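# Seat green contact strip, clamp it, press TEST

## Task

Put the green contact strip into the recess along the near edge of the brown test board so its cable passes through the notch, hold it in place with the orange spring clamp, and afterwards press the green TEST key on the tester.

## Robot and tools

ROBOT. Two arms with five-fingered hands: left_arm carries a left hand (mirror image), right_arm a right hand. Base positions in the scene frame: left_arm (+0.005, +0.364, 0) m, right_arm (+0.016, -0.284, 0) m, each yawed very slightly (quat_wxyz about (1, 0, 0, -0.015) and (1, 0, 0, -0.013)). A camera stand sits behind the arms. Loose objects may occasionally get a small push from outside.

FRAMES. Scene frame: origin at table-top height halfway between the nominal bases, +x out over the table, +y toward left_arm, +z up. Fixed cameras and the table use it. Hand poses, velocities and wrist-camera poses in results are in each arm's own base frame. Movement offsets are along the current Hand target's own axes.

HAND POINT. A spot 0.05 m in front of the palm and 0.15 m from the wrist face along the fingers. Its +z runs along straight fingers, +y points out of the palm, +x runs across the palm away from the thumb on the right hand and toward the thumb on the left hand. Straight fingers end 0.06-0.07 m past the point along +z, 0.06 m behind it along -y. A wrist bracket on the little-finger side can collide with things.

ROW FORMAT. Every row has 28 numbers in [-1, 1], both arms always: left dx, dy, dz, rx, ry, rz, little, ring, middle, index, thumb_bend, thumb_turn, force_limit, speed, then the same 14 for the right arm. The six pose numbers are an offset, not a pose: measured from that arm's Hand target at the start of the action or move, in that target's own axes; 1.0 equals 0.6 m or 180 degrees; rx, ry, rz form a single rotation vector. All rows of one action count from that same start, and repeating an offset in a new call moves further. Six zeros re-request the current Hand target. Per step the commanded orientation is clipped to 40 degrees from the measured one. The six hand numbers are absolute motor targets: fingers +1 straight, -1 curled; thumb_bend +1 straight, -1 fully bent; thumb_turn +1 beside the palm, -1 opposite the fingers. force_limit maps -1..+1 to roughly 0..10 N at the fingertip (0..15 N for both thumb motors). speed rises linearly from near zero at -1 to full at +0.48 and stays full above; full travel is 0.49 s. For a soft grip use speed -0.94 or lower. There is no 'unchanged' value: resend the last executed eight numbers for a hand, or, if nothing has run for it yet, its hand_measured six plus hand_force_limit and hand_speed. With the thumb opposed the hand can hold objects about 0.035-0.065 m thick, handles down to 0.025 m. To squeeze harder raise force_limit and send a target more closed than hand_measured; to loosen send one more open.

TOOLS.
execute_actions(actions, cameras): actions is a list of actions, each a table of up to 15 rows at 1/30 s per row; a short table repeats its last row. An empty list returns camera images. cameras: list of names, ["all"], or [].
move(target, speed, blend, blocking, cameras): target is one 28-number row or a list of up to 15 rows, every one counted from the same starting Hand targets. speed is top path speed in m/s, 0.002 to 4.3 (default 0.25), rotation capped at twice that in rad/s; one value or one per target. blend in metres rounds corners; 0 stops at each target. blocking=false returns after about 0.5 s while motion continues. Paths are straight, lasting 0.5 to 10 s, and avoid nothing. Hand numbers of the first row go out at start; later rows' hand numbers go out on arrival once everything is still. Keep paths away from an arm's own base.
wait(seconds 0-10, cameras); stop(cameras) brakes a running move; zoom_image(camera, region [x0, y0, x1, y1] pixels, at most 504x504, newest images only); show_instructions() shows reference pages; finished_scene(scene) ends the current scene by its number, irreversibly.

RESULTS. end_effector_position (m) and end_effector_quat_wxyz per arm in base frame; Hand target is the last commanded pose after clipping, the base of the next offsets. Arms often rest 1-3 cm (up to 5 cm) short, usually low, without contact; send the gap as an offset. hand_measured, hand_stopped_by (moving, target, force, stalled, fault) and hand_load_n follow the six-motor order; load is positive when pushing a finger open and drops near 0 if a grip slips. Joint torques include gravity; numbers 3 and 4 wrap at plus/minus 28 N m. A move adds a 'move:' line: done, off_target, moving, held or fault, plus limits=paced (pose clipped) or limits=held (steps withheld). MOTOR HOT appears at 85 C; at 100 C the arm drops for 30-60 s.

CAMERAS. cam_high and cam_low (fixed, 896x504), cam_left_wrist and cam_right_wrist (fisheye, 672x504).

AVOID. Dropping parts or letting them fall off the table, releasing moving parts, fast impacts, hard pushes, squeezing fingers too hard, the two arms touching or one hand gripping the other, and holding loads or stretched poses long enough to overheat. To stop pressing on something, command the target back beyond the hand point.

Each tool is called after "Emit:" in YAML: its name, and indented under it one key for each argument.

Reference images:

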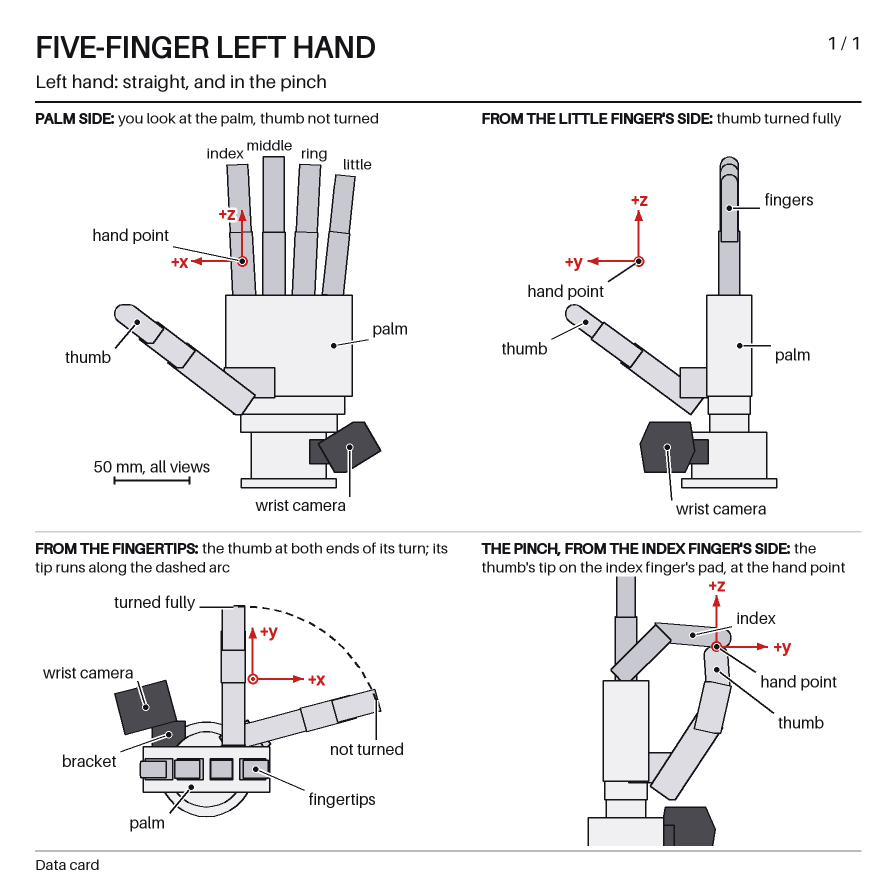

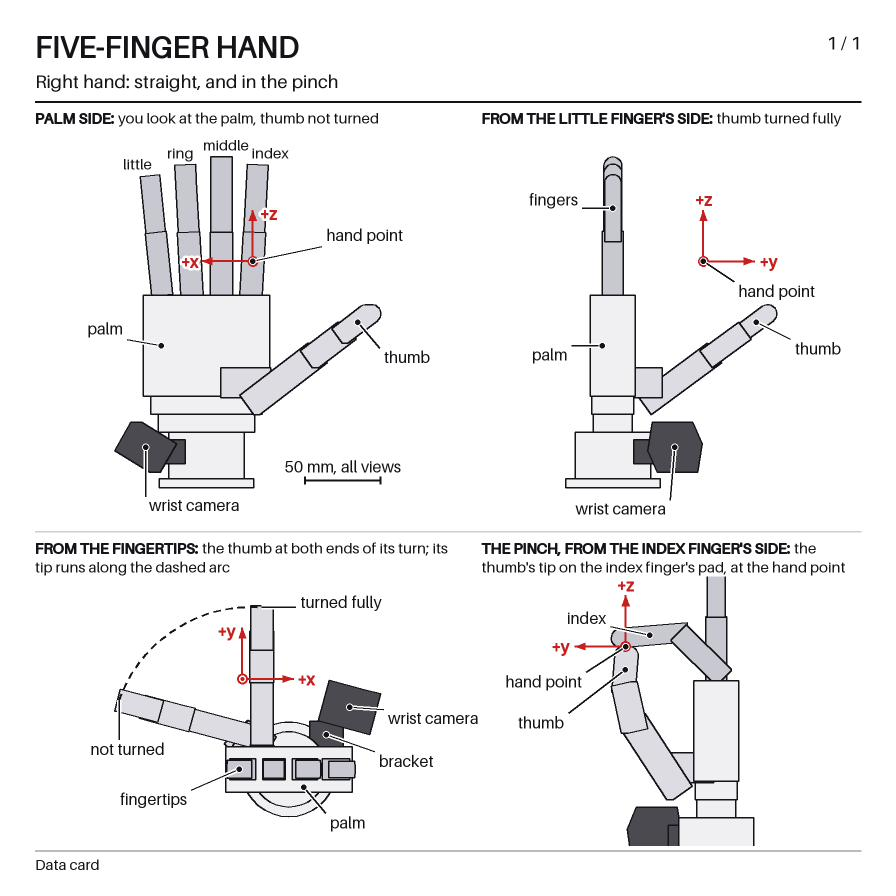

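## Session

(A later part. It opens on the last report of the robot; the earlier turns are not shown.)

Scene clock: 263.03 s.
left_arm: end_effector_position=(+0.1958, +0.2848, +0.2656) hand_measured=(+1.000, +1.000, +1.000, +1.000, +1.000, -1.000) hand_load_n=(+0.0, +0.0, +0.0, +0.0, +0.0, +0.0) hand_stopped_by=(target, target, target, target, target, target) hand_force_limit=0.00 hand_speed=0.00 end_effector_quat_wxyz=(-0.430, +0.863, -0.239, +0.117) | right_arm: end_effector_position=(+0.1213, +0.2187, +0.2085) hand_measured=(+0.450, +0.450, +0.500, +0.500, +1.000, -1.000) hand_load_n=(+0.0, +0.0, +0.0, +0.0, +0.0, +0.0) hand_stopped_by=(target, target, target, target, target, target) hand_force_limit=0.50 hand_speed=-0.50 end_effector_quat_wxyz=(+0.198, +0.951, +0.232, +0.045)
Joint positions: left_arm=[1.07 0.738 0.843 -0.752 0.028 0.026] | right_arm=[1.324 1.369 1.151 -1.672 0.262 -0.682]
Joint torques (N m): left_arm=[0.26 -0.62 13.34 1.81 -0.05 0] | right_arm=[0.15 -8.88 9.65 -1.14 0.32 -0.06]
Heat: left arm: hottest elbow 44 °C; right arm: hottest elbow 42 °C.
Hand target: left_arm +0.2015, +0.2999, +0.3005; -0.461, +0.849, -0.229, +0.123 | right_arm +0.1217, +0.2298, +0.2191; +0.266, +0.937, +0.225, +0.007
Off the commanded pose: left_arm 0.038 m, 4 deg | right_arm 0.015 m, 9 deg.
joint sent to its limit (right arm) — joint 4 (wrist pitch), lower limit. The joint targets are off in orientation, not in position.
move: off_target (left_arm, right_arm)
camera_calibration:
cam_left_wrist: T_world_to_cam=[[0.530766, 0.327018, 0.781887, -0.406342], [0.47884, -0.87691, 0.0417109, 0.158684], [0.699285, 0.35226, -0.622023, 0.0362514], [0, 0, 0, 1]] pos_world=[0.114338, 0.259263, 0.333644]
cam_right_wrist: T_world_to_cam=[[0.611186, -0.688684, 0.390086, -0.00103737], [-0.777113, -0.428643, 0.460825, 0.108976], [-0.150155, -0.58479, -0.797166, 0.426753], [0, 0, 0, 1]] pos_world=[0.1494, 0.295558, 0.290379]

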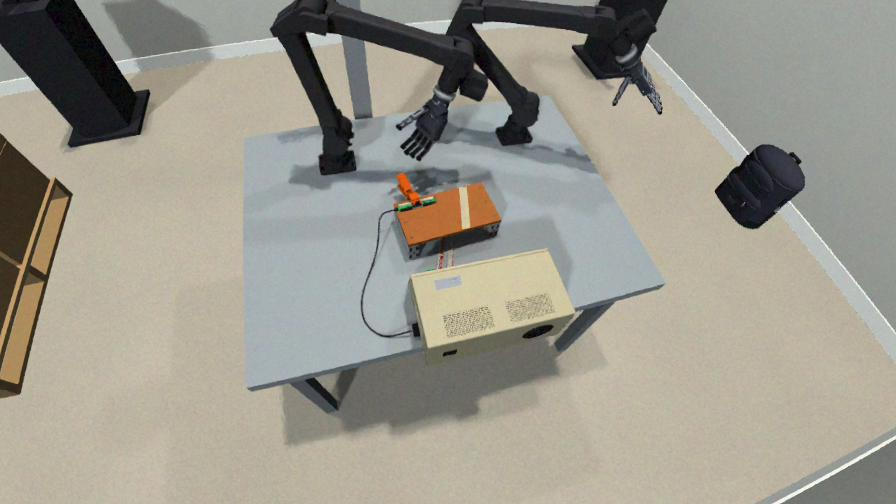

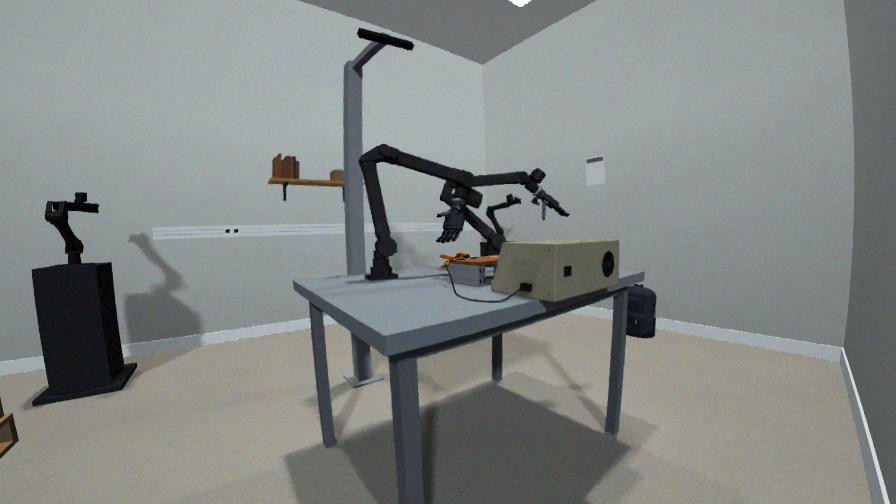

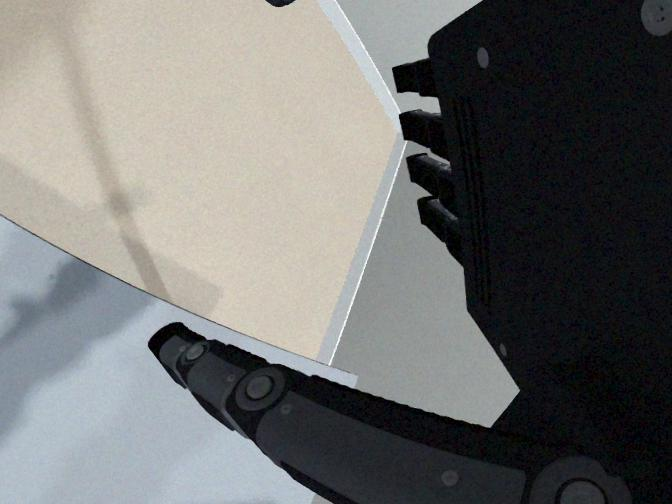

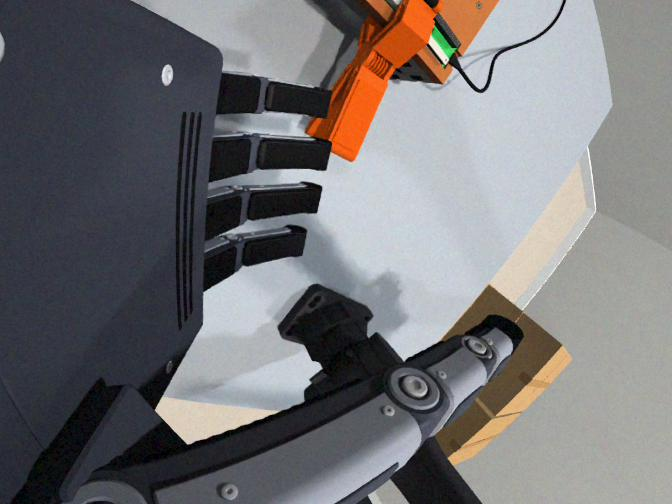

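Emit:
move:
  target:
    - [0,0,0,0,0,0,1,1,1,1,1,-1,0,0,0.1860,0.1568,-0.1465,0.3705,0.1893,0.6124,-1,-1,-1,1,1,1,-0.3,0]
    - [0,0,0,0,0,0,1,1,1,1,1,-1,0,0,0.2863,0.1798,0.1067,0.3705,0.1893,0.6124,-1,-1,-1,1,1,1,-0.3,0]
  speed: 0.25
  blend: [0.05,0]
  cameras: ["all"]

Scene clock: 271.30 s.
left_arm: end_effector_position=(+0.1958, +0.2848, +0.2656) hand_measured=(+1.000, +1.000, +1.000, +1.000, +1.000, -1.000) hand_load_n=(+0.0, +0.0, -0.5, +0.0, +0.0, +0.0) hand_stopped_by=(target, target, target, target, target, target) hand_force_limit=0.00 hand_speed=0.00 end_effector_quat_wxyz=(-0.430, +0.863, -0.239, +0.117) | right_arm: end_effector_position=(+0.3241, +0.1884, +0.1906) hand_measured=(-1.000, -1.000, -1.000, +1.000, +1.000, +1.000) hand_load_n=(+0.0, +0.0, +0.0, +0.0, +0.0, +0.0) hand_stopped_by=(target, target, target, target, target, target) hand_force_limit=-0.30 hand_speed=0.00 end_effector_quat_wxyz=(-0.374, +0.667, -0.562, +0.315)
Joint positions: left_arm=[1.07 0.738 0.843 -0.752 0.028 0.026] | right_arm=[0.604 0.78 0.621 -0.435 0.367 0.238]
Joint torques (N m): left_arm=[0.26 -0.62 13.34 1.83 -0.05 0.01] | right_arm=[-1.2 -3.78 9.59 2.24 0.14 -0.17]
Heat: left arm: hottest elbow 44 °C; right arm: hottest elbow 42 °C.
Hand target: left_arm +0.2015, +0.2999, +0.3005; -0.461, +0.849, -0.229, +0.123 | right_arm +0.3297, +0.1895, +0.1999; -0.383, +0.664, -0.557, +0.321
Off the commanded pose: left_arm 0.038 m, 4 deg | right_arm 0.011 m, 1 deg.
move: off_target (left_arm, right_arm)
camera_calibration:
cam_left_wrist: T_world_to_cam=[[0.530766, 0.327018, 0.781887, -0.406342], [0.47884, -0.87691, 0.0417109, 0.158684], [0.699285, 0.35226, -0.622023, 0.0362514], [0, 0, 0, 1]] pos_world=[0.114338, 0.259263, 0.333644]
cam_right_wrist: T_world_to_cam=[[-0.466877, -0.307471, -0.829149, 0.371106], [-0.597122, 0.801196, 0.0391218, 0.0523139], [0.652282, 0.513368, -0.557658, -0.0874185], [0, 0, 0, 1]] pos_world=[0.26152, 0.117069, 0.256906]

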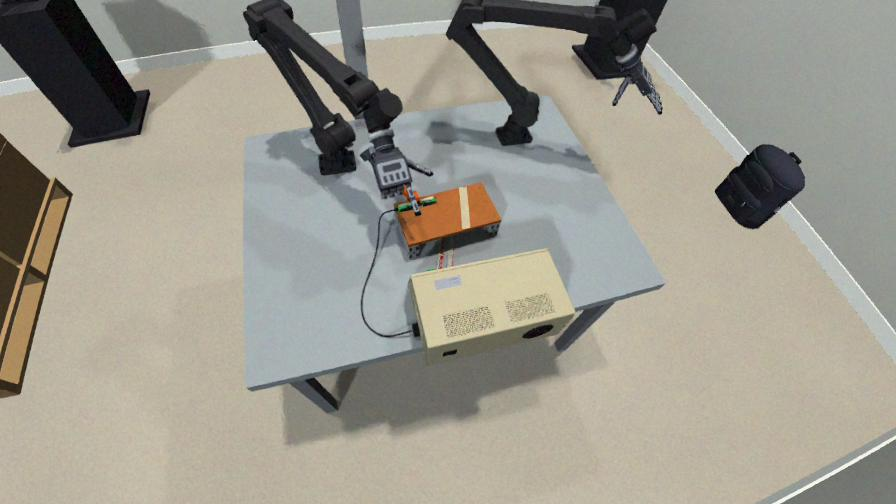

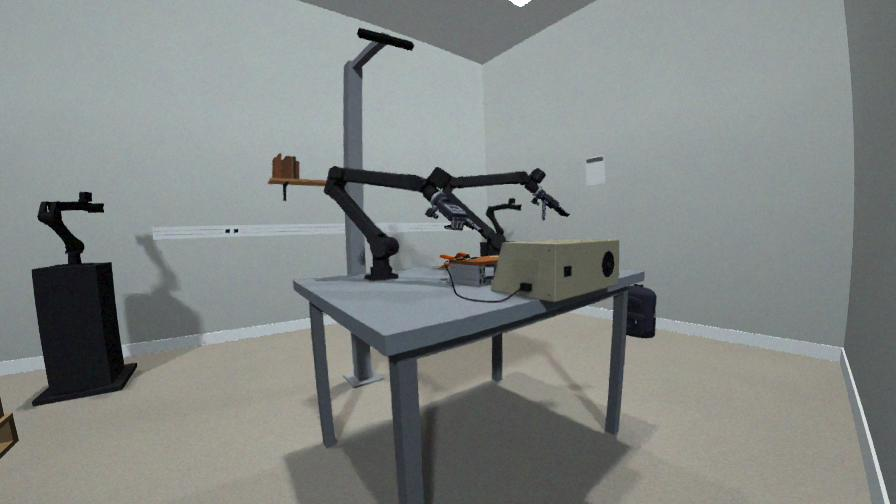

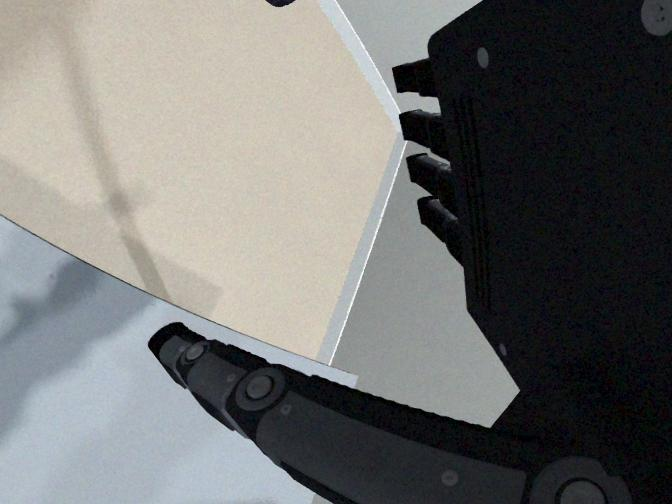

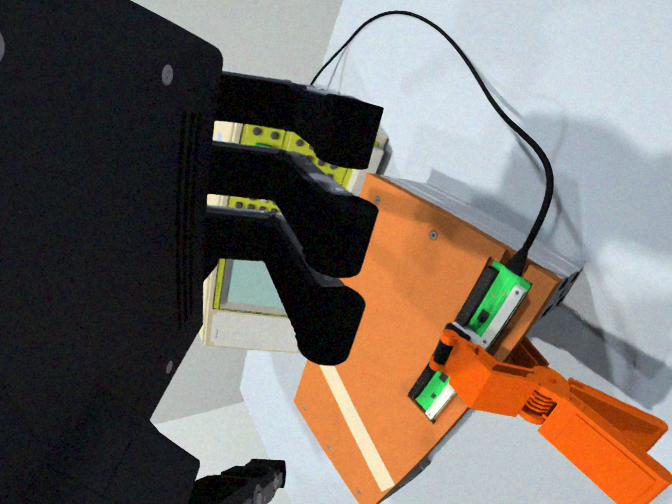

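Emit:
move:
  target: [0,0,0,0,0,0,1,1,1,1,1,-1,0,0,0,0,0,0,0,0,1,1,1,1,1,1,-0.3,0.4]
  speed: 0.25
  cameras: ["cam_right_wrist"]

Emit:
zoom_image:
  camera: "cam_right_wrist"
  region: [180, 60, 400, 360]

Scene clock: 272.37 s.
left_arm: end_effector_position=(+0.1958, +0.2848, +0.2656) hand_measured=(+1.000, +1.000, +1.000, +1.000, +1.000, -1.000) hand_load_n=(+0.0, +0.0, -0.5, +0.0, +0.0, +0.0) hand_stopped_by=(target, target, target, target, target, target) hand_force_limit=0.00 hand_speed=0.00 end_effector_quat_wxyz=(-0.430, +0.863, -0.239, +0.117) | right_arm: end_effector_position=(+0.3242, +0.1886, +0.1908) hand_measured=(+1.000, +1.000, +1.000, +1.000, +1.000, +1.000) hand_load_n=(+0.0, +0.0, +0.0, +0.0, +0.0, -0.5) hand_stopped_by=(target, target, target, target, target, target) hand_force_limit=-0.30 hand_speed=0.40 end_effector_quat_wxyz=(-0.374, +0.667, -0.562, +0.315)
Joint positions: left_arm=[1.07 0.738 0.843 -0.752 0.028 0.026] | right_arm=[0.604 0.78 0.621 -0.433 0.366 0.237]
Joint torques (N m): left_arm=[0.26 -0.67 13.34 1.8 -0.05 0.01] | right_arm=[-1.08 -3.9 9.57 2.18 0.16 -0.13]
Heat: left arm: hottest elbow 44 °C; right arm: hottest elbow 42 °C.
Hand target: left_arm +0.2015, +0.2999, +0.3005; -0.461, +0.849, -0.229, +0.123 | right_arm +0.3297, +0.1896, +0.2000; -0.383, +0.663, -0.557, +0.321
Off the commanded pose: left_arm 0.038 m, 4 deg | right_arm 0.011 m, 1 deg.
move: off_target (left_arm, right_arm)
camera_calibration:
cam_right_wrist: T_world_to_cam=[[-0.465816, -0.30792, -0.829579, 0.371183], [-0.598063, 0.800515, 0.0386857, 0.052646], [0.652178, 0.514161, -0.557048, -0.0877523], [0, 0, 0, 1]] pos_world=[0.261618, 0.117269, 0.257007]
Images, in order (width x height): cam_right_wrist 672x504.

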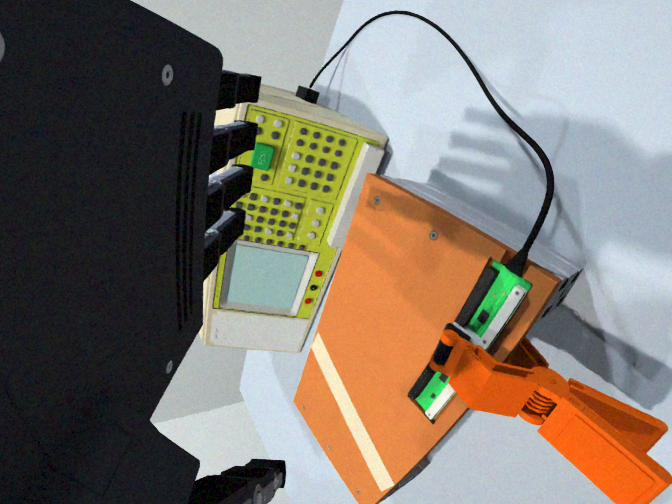

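Scaled by 1.680 from the camera's 672x504 image, which has a finer 960x720 frame.

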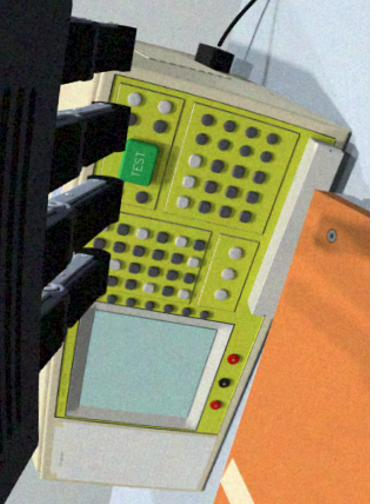

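Emit:
move:
  target: [0,0,0,0,0,0,1,1,1,1,1,-1,0,0,0.0200,-0.0250,0.1529,0,0,0,1,1,1,1,1,1,-0.3,0.4]
  speed: 0.1
  cameras: ["cam_right_wrist","cam_low","cam_high"]

Emit:
zoom_image:
  camera: "cam_right_wrist"
  region: [180, 60, 400, 360]

Scene clock: 274.93 s.
left_arm: end_effector_position=(+0.1958, +0.2848, +0.2656) hand_measured=(+1.000, +1.000, +1.000, +1.000, +1.000, -1.000) hand_load_n=(+0.0, +0.0, +0.0, +0.0, +0.0, +0.0) hand_stopped_by=(target, target, target, target, target, target) hand_force_limit=0.00 hand_speed=0.00 end_effector_quat_wxyz=(-0.430, +0.863, -0.239, +0.117) | right_arm: end_effector_position=(+0.3939, +0.1869, +0.1355) hand_measured=(+1.000, +1.000, +1.000, +1.000, +1.000, +1.000) hand_load_n=(+0.0, +0.0, +0.0, +0.0, +0.0, +0.0) hand_stopped_by=(target, target, target, target, target, target) hand_force_limit=-0.30 hand_speed=0.40 end_effector_quat_wxyz=(-0.359, +0.677, -0.565, +0.306)
Joint positions: left_arm=[1.07 0.738 0.843 -0.752 0.028 0.026] | right_arm=[0.462 1.061 0.634 -0.183 0.242 0.157]
Joint torques (N m): left_arm=[0.26 -0.62 13.34 1.81 -0.05 0.01] | right_arm=[-1.49 -6.24 12.14 2.17 0.11 -0.13]
Heat: left arm: hottest elbow 44 °C; right arm: hottest elbow 42 °C.
Hand target: left_arm +0.2015, +0.2999, +0.3005; -0.461, +0.849, -0.229, +0.123 | right_arm +0.4174, +0.1927, +0.1670; -0.383, +0.663, -0.557, +0.321
Off the commanded pose: left_arm 0.038 m, 4 deg | right_arm 0.040 m, 4 deg.
move: off_target (left_arm, right_arm)
camera_calibration:
cam_right_wrist: T_world_to_cam=[[-0.496461, -0.321993, -0.806131, 0.368747], [-0.599529, 0.798779, 0.050168, 0.0971622], [0.627767, 0.508205, -0.589607, -0.14792], [0, 0, 0, 1]] pos_world=[0.334179, 0.116296, 0.205169]
Images, in order (width x height): cam_high 896x504, cam_low 896x504, cam_right_wrist 672x504.

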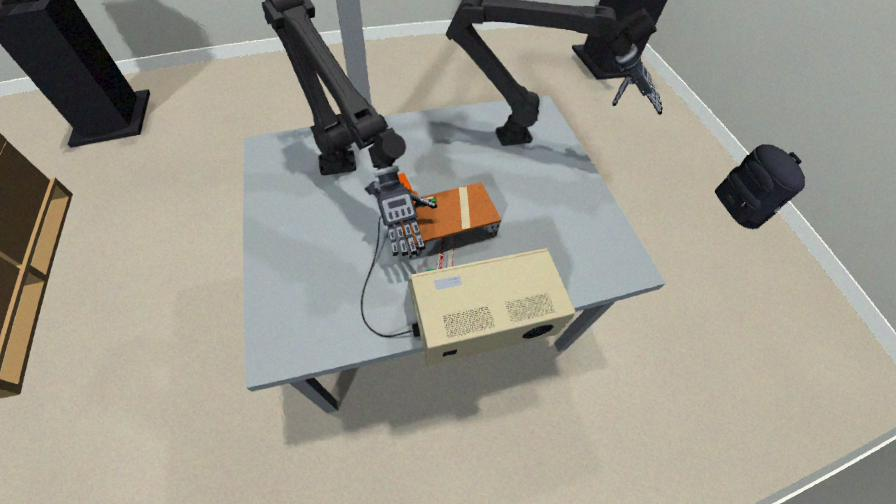

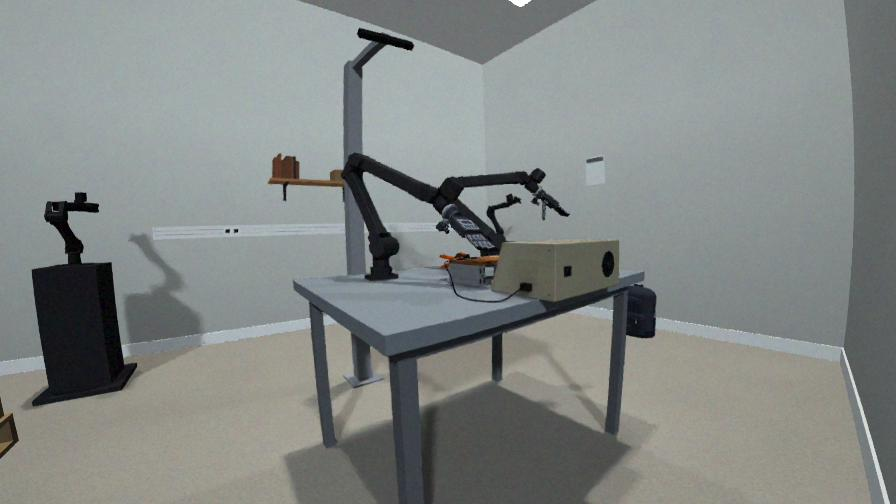

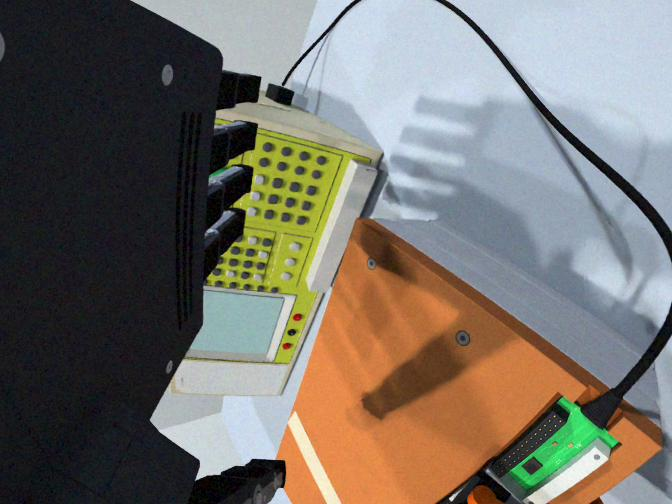

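Scaled by 1.680 from the camera's 672x504 image, which has a finer 960x720 frame.

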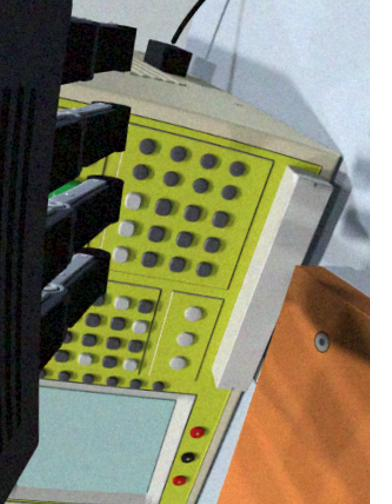

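Emit:
move:
  target: [0,0,0,0,0,0,1,1,1,1,1,-1,0,0,-0.0035,-0.0552,-0.0212,0,0,0,1,1,1,1,1,1,-0.3,0.4]
  speed: 0.1
  cameras: ["cam_right_wrist"]

Emit:
zoom_image:
  camera: "cam_right_wrist"
  region: [180, 60, 400, 360]

Scene clock: 276.43 s.
left_arm: end_effector_position=(+0.1958, +0.2848, +0.2656) hand_measured=(+1.000, +1.000, +1.000, +1.000, +1.000, -1.000) hand_load_n=(+0.0, +0.0, +0.0, +0.0, -0.5, +0.0) hand_stopped_by=(target, target, target, target, target, target) hand_force_limit=0.00 hand_speed=0.00 end_effector_quat_wxyz=(-0.430, +0.863, -0.239, +0.117) | right_arm: end_effector_position=(+0.4069, +0.1933, +0.1714) hand_measured=(+1.000, +1.000, +1.000, +1.000, +1.000, +1.000) hand_load_n=(+0.0, +0.0, +0.0, +0.0, +0.0, +0.0) hand_stopped_by=(target, target, target, target, target, target) hand_force_limit=-0.30 hand_speed=0.40 end_effector_quat_wxyz=(-0.365, +0.674, -0.564, +0.308)
Joint positions: left_arm=[1.07 0.738 0.843 -0.752 0.028 0.026] | right_arm=[0.462 1.056 0.724 -0.262 0.242 0.156]
Joint torques (N m): left_arm=[0.26 -0.62 13.34 1.83 -0.05 0.01] | right_arm=[-1.44 -7.3 12.14 1.2 0.13 -0.11]
Heat: left arm: hottest elbow 44 °C; right arm: hottest elbow 42 °C.
Hand target: left_arm +0.2015, +0.2999, +0.3005; -0.461, +0.849, -0.229, +0.123 | right_arm +0.4225, +0.1957, +0.2021; -0.383, +0.663, -0.557, +0.321
Off the commanded pose: left_arm 0.038 m, 4 deg | right_arm 0.034 m, 3 deg.
move: off_target (left_arm, right_arm)
camera_calibration:
cam_right_wrist: T_world_to_cam=[[-0.485243, -0.316843, -0.814954, 0.402258], [-0.600361, 0.798342, 0.0470853, 0.0989582], [0.635693, 0.512114, -0.57761, -0.144179], [0, 0, 0, 1]] pos_world=[0.346257, 0.122286, 0.239883]
Images, in order (width x height): cam_right_wrist 672x504.

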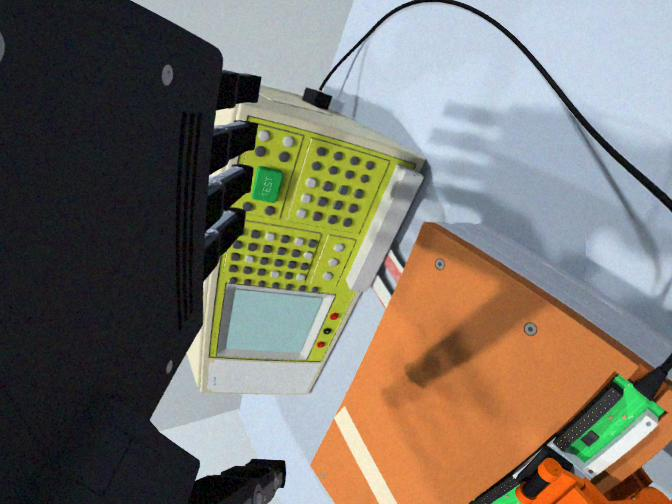

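Scaled by 1.680 from the camera's 672x504 image, which has a finer 960x720 frame.

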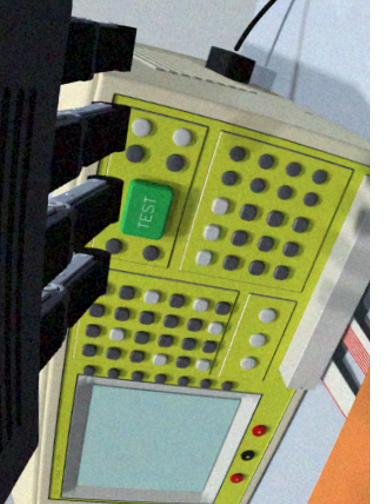

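Emit:
move:
  target: [0,0,0,0,0,0,1,1,1,1,1,-1,0,0,0.0821,0.0073,-0.0125,0,0,0,1,1,1,1,1,1,-0.3,0.4]
  speed: 0.1
  cameras: ["cam_right_wrist"]

Emit:
zoom_image:
  camera: "cam_right_wrist"
  region: [180, 60, 400, 360]

Scene clock: 279.97 s.
left_arm: end_effector_position=(+0.1958, +0.2848, +0.2656) hand_measured=(+1.000, +1.000, +1.000, +1.000, +1.000, -1.000) hand_load_n=(+0.0, +0.0, -0.5, +0.0, +0.0, +0.0) hand_stopped_by=(target, target, target, target, target, target) hand_force_limit=0.00 hand_speed=0.00 end_effector_quat_wxyz=(-0.430, +0.863, -0.239, +0.117) | right_arm: end_effector_position=(+0.4190, +0.1483, +0.1913) hand_measured=(+1.000, +1.000, +1.000, +1.000, +1.000, +1.000) hand_load_n=(+0.0, +0.0, +0.0, +0.0, +0.0, -0.5) hand_stopped_by=(target, target, target, target, target, target) hand_force_limit=-0.30 hand_speed=0.40 end_effector_quat_wxyz=(-0.379, +0.664, -0.563, +0.314)
Joint positions: left_arm=[1.07 0.738 0.843 -0.752 0.028 0.026] | right_arm=[0.312 1.002 0.724 -0.268 0.116 0.081]
Joint torques (N m): left_arm=[0.26 -0.67 13.34 1.81 -0.05 0.01] | right_arm=[-1.26 -6.83 9.7 1.29 0.04 -0.13]
Heat: left arm: hottest elbow 44 °C; right arm: hottest elbow 43 °C.
Hand target: left_arm +0.2015, +0.2999, +0.3005; -0.461, +0.849, -0.229, +0.123 | right_arm +0.4225, +0.1457, +0.2021; -0.383, +0.663, -0.557, +0.321
Off the commanded pose: left_arm 0.038 m, 4 deg | right_arm 0.012 m, 1 deg.
move: off_target (left_arm, right_arm)
camera_calibration:
cam_right_wrist: T_world_to_cam=[[-0.462086, -0.299374, -0.834777, 0.401513], [-0.598537, 0.79986, 0.0444642, 0.140749], [0.654393, 0.520191, -0.548791, -0.131931], [0, 0, 0, 1]] pos_world=[0.356111, 0.0762528, 0.256513]
Images, in order (width x height): cam_right_wrist 672x504.

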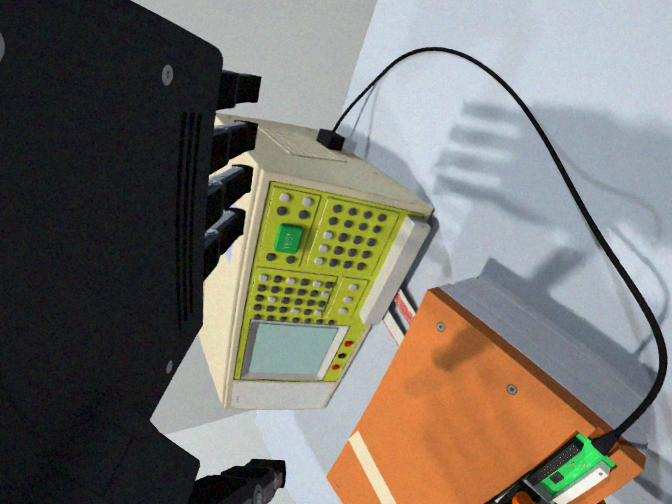

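Scaled by 1.680 from the camera's 672x504 image, which has a finer 960x720 frame.

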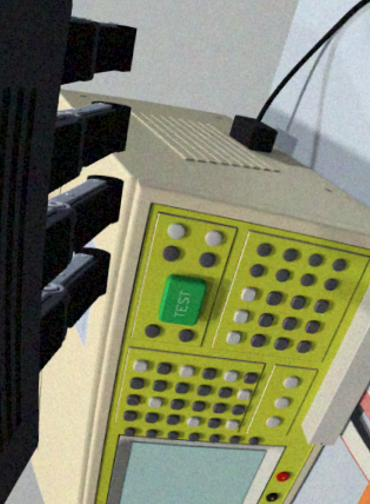

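Emit:
move:
  target:
    - [0,0,0,0,0,0,1,1,1,1,1,-1,0,0,0,0,0,0,0,0,-1,-1,-1,1,1,1,-0.3,0.3]
    - [0,0,0,0,0,0,1,1,1,1,1,-1,0,0,-0.0880,0.0327,0.1003,0,0,0,-1,-1,-1,1,1,1,-0.3,0.3]
  speed: 0.1
  cameras: ["cam_right_wrist","cam_low"]

Emit:
zoom_image:
  camera: "cam_right_wrist"
  region: [180, 60, 400, 360]

Scene clock: 282.77 s.
left_arm: end_effector_position=(+0.1958, +0.2848, +0.2656) hand_measured=(+1.000, +1.000, +1.000, +1.000, +1.000, -1.000) hand_load_n=(+0.0, +0.0, +0.0, +0.0, +0.0, +0.0) hand_stopped_by=(target, target, target, target, target, target) hand_force_limit=0.00 hand_speed=0.00 end_effector_quat_wxyz=(-0.430, +0.863, -0.239, +0.117) | right_arm: end_effector_position=(+0.4430, +0.1941, +0.1350) hand_measured=(-1.000, -1.000, -1.000, +1.000, +1.000, +1.000) hand_load_n=(+0.0, +0.0, +0.0, +0.0, +0.0, +0.0) hand_stopped_by=(target, target, target, target, target, target) hand_force_limit=-0.30 hand_speed=0.30 end_effector_quat_wxyz=(-0.361, +0.676, -0.559, +0.316)
Joint positions: left_arm=[1.07 0.738 0.843 -0.752 0.028 0.026] | right_arm=[0.427 1.204 0.724 -0.106 0.223 0.118]
Joint torques (N m): left_arm=[0.32 -0.62 13.34 1.81 -0.05 0] | right_arm=[-0.09 -8 10.15 2.14 0.25 0.18]
Heat: left arm: hottest elbow 44 °C; right arm: hottest elbow 43 °C.
Hand target: left_arm +0.2015, +0.2999, +0.3005; -0.461, +0.849, -0.229, +0.123 | right_arm +0.4550, +0.2051, +0.1550; -0.383, +0.663, -0.557, +0.321
Off the commanded pose: left_arm 0.038 m, 4 deg | right_arm 0.026 m, 3 deg.
move: off_target (left_arm, right_arm)
camera_calibration:
cam_right_wrist: T_world_to_cam=[[-0.478198, -0.332387, -0.812924, 0.389905], [-0.60151, 0.798396, 0.0273876, 0.124837], [0.639932, 0.502078, -0.581725, -0.187992], [0, 0, 0, 1]] pos_world=[0.381844, 0.124316, 0.204184]
Images, in order (width x height): cam_low 896x504, cam_right_wrist 672x504.

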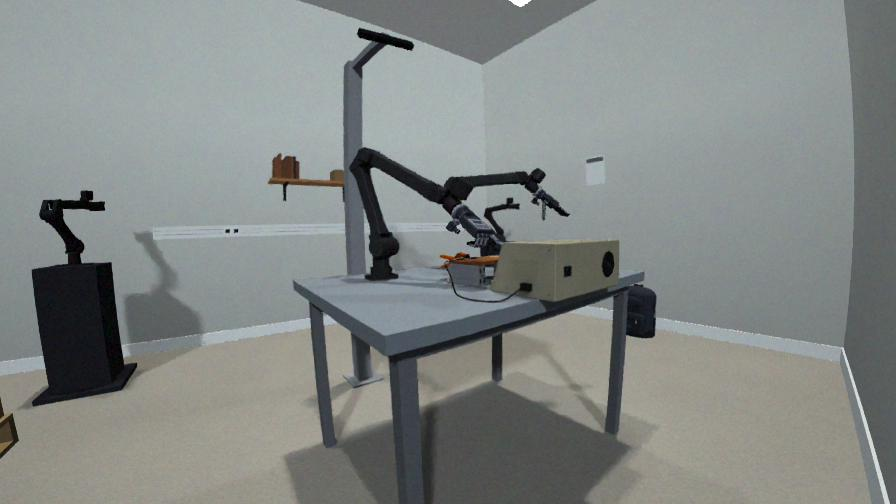

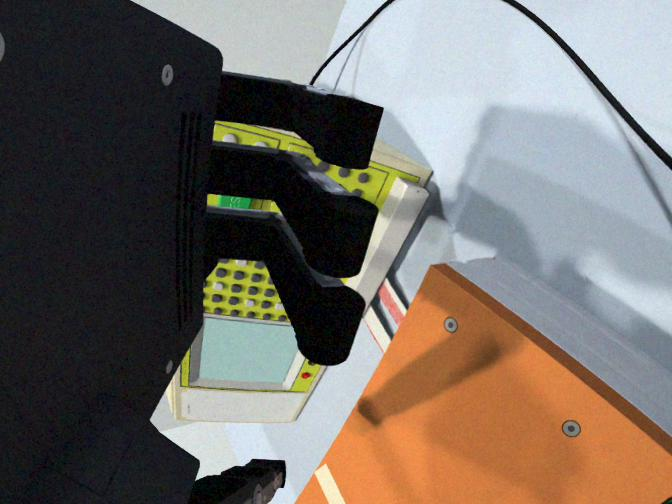

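Scaled by 1.680 from the camera's 672x504 image, which has a finer 960x720 frame.

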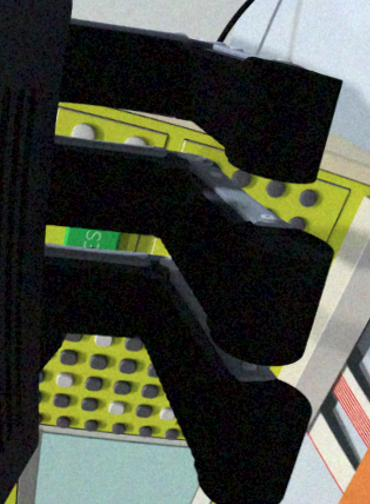

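Emit:
move:
  target: [0,0,0,0,0,0,1,1,1,1,1,-1,0,0,-0.0210,-0.0142,0.0313,0,0,0,-1,-1,-1,1,1,1,-0.3,0.3]
  speed: 0.04
  cameras: ["cam_right_wrist"]

Scene clock: 284.17 s.
left_arm: end_effector_position=(+0.1958, +0.2848, +0.2656) hand_measured=(+1.000, +1.000, +1.000, +1.000, +1.000, -1.000) hand_load_n=(+0.0, +0.0, +0.0, -0.5, +0.0, +0.0) hand_stopped_by=(target, target, target, target, target, target) hand_force_limit=0.00 hand_speed=0.00 end_effector_quat_wxyz=(-0.430, +0.863, -0.239, +0.117) | right_arm: end_effector_position=(+0.4516, +0.2034, +0.1244) hand_measured=(-1.000, -1.000, -1.000, +1.000, +1.000, +1.000) hand_load_n=(+0.0, +0.5, +0.0, -1.0, +0.0, +0.0) hand_stopped_by=(target, target, target, target, target, target) hand_force_limit=-0.30 hand_speed=0.30 end_effector_quat_wxyz=(-0.354, +0.679, -0.561, +0.314)
Joint positions: left_arm=[1.07 0.738 0.843 -0.752 0.028 0.026] | right_arm=[0.442 1.259 0.748 -0.094 0.239 0.127]
Joint torques (N m): left_arm=[0.26 -0.62 13.34 1.83 -0.05 0] | right_arm=[0.44 -7.88 11.78 2.25 0.21 0.19]
Heat: left arm: hottest elbow 44 °C; right arm: hottest elbow 43 °C.
Hand target: left_arm +0.2015, +0.2999, +0.3005; -0.461, +0.849, -0.229, +0.123 | right_arm +0.4730, +0.2212, +0.1530; -0.383, +0.663, -0.557, +0.321
Off the commanded pose: left_arm 0.038 m, 4 deg | right_arm 0.040 m, 4 deg.
move: off_target (left_arm, right_arm)
camera_calibration:
cam_right_wrist: T_world_to_cam=[[-0.491309, -0.338029, -0.802715, 0.394308], [-0.598673, 0.800456, 0.0293462, 0.120974], [0.632618, 0.494982, -0.59564, -0.197936], [0, 0, 0, 1]] pos_world=[0.391369, 0.134428, 0.195069]
Images, in order (width x height): cam_right_wrist 672x504.

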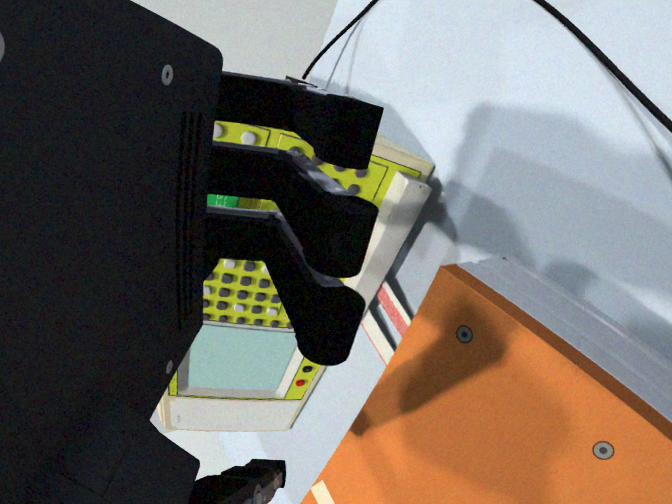

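Emit:
move:
  target: [0,0,0,0,0,0,1,1,1,1,1,-1,0,0,0.0030,-0.0443,0.0168,0,0,0,-1,-1,-1,1,1,1,-0.3,0.3]
  speed: 0.04
  cameras: ["cam_right_wrist"]

Scene clock: 285.50 s.
left_arm: end_effector_position=(+0.1958, +0.2848, +0.2656) hand_measured=(+1.000, +1.000, +1.000, +1.000, +1.000, -1.000) hand_load_n=(+0.0, +0.0, +0.0, +0.0, +0.0, +0.0) hand_stopped_by=(target, target, target, target, target, target) hand_force_limit=0.00 hand_speed=0.00 end_effector_quat_wxyz=(-0.430, +0.863, -0.239, +0.117) | right_arm: end_effector_position=(+0.4555, +0.2072, +0.1278) hand_measured=(-1.000, -1.000, -1.000, +1.000, +1.000, +1.000) hand_load_n=(+0.0, +0.0, +0.0, -5.5, +0.0, +0.0) hand_stopped_by=(target, target, target, target, target, target) hand_force_limit=-0.30 hand_speed=0.30 end_effector_quat_wxyz=(-0.345, +0.687, -0.563, +0.305)
Joint positions: left_arm=[1.07 0.738 0.843 -0.752 0.028 0.026] | right_arm=[0.442 1.276 0.788 -0.146 0.23 0.127]
Joint torques (N m): left_arm=[0.26 -0.62 13.34 1.81 -0.05 0] | right_arm=[-1.26 -7.88 14.26 2.35 0.01 0.06]
Heat: left arm: hottest elbow 44 °C; right arm: hottest elbow 44 °C.
Hand target: left_arm +0.2015, +0.2999, +0.3005; -0.461, +0.849, -0.229, +0.123 | right_arm +0.4950, +0.2232, +0.1709; -0.383, +0.663, -0.557, +0.321
Off the commanded pose: left_arm 0.038 m, 4 deg | right_arm 0.061 m, 5 deg.
move: off_target (left_arm, right_arm)
camera_calibration:
cam_right_wrist: T_world_to_cam=[[-0.510565, -0.347392, -0.786538, 0.408894], [-0.603696, 0.7962, 0.0402177, 0.121955], [0.61227, 0.495364, -0.61623, -0.188345], [0, 0, 0, 1]] pos_world=[0.397709, 0.138245, 0.200642]
Images, in order (width x height): cam_right_wrist 672x504.

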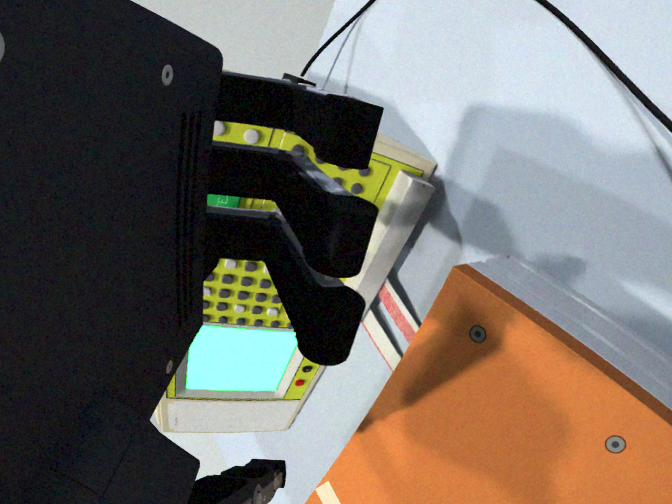

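Emit:
move:
  target: [0,0,0,0,0,0,1,1,1,1,1,-1,0,0,0.0132,0.0443,-0.1433,0,0,0,-1,-1,-1,1,1,1,-0.3,0.3]
  speed: 0.08
  cameras: ["cam_right_wrist","cam_high"]

Scene clock: 287.13 s.
left_arm: end_effector_position=(+0.1958, +0.2848, +0.2656) hand_measured=(+1.000, +1.000, +1.000, +1.000, +1.000, -1.000) hand_load_n=(+0.0, +0.0, +0.0, +0.0, -0.5, +0.0) hand_stopped_by=(target, target, target, target, target, target) hand_force_limit=0.00 hand_speed=0.00 end_effector_quat_wxyz=(-0.430, +0.863, -0.239, +0.117) | right_arm: end_effector_position=(+0.4118, +0.1943, +0.1863) hand_measured=(-1.000, -1.000, -1.000, +1.000, +1.000, +1.000) hand_load_n=(+0.0, +0.0, +0.0, +0.0, +0.0, +0.0) hand_stopped_by=(target, target, target, target, target, target) hand_force_limit=-0.30 hand_speed=0.30 end_effector_quat_wxyz=(-0.377, +0.666, -0.556, +0.325)
Joint positions: left_arm=[1.07 0.738 0.843 -0.752 0.028 0.026] | right_arm=[0.47 1.039 0.731 -0.242 0.263 0.142]
Joint torques (N m): left_arm=[0.32 -0.62 13.34 1.83 -0.05 0] | right_arm=[0.26 -6.95 8.98 1.18 0.24 0.18]
Heat: left arm: hottest elbow 44 °C; right arm: hottest elbow 43 °C.
Hand target: left_arm +0.2015, +0.2999, +0.3005; -0.461, +0.849, -0.229, +0.123 | right_arm +0.4100, +0.2002, +0.1911; -0.383, +0.663, -0.557, +0.321
Off the commanded pose: left_arm 0.038 m, 4 deg | right_arm 0.008 m, 1 deg.
move: off_target (left_arm)
camera_calibration:
cam_right_wrist: T_world_to_cam=[[-0.44793, -0.317173, -0.835919, 0.40574], [-0.599909, 0.799866, 0.0179695, 0.105377], [0.662924, 0.509524, -0.548559, -0.15541], [0, 0, 0, 1]] pos_world=[0.347984, 0.123587, 0.25202]
Images, in order (width x height): cam_high 896x504, cam_right_wrist 672x504.

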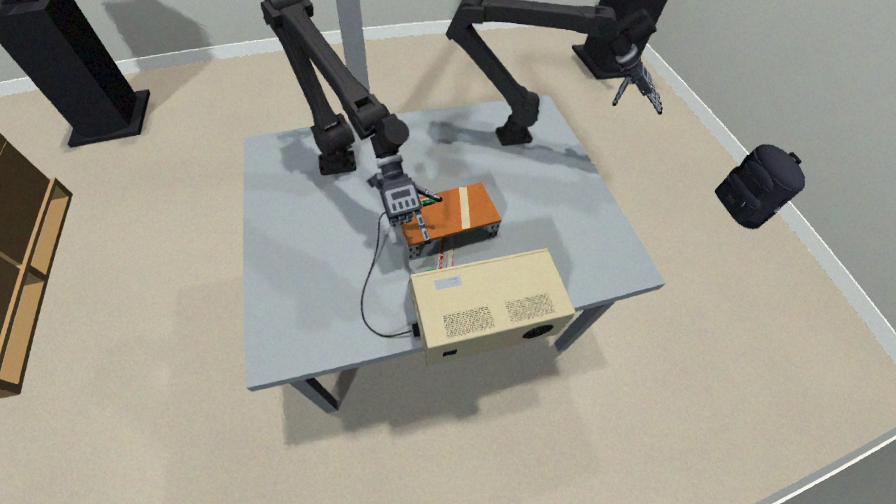

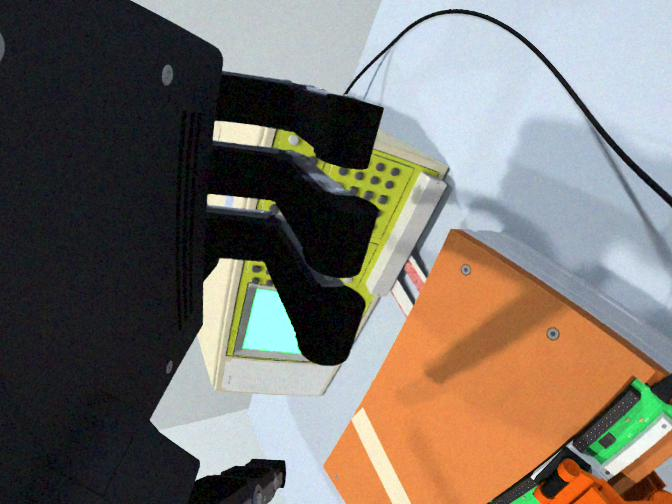

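Emit:
finished_scene:
  scene: 1

The scene is finished: the task was done.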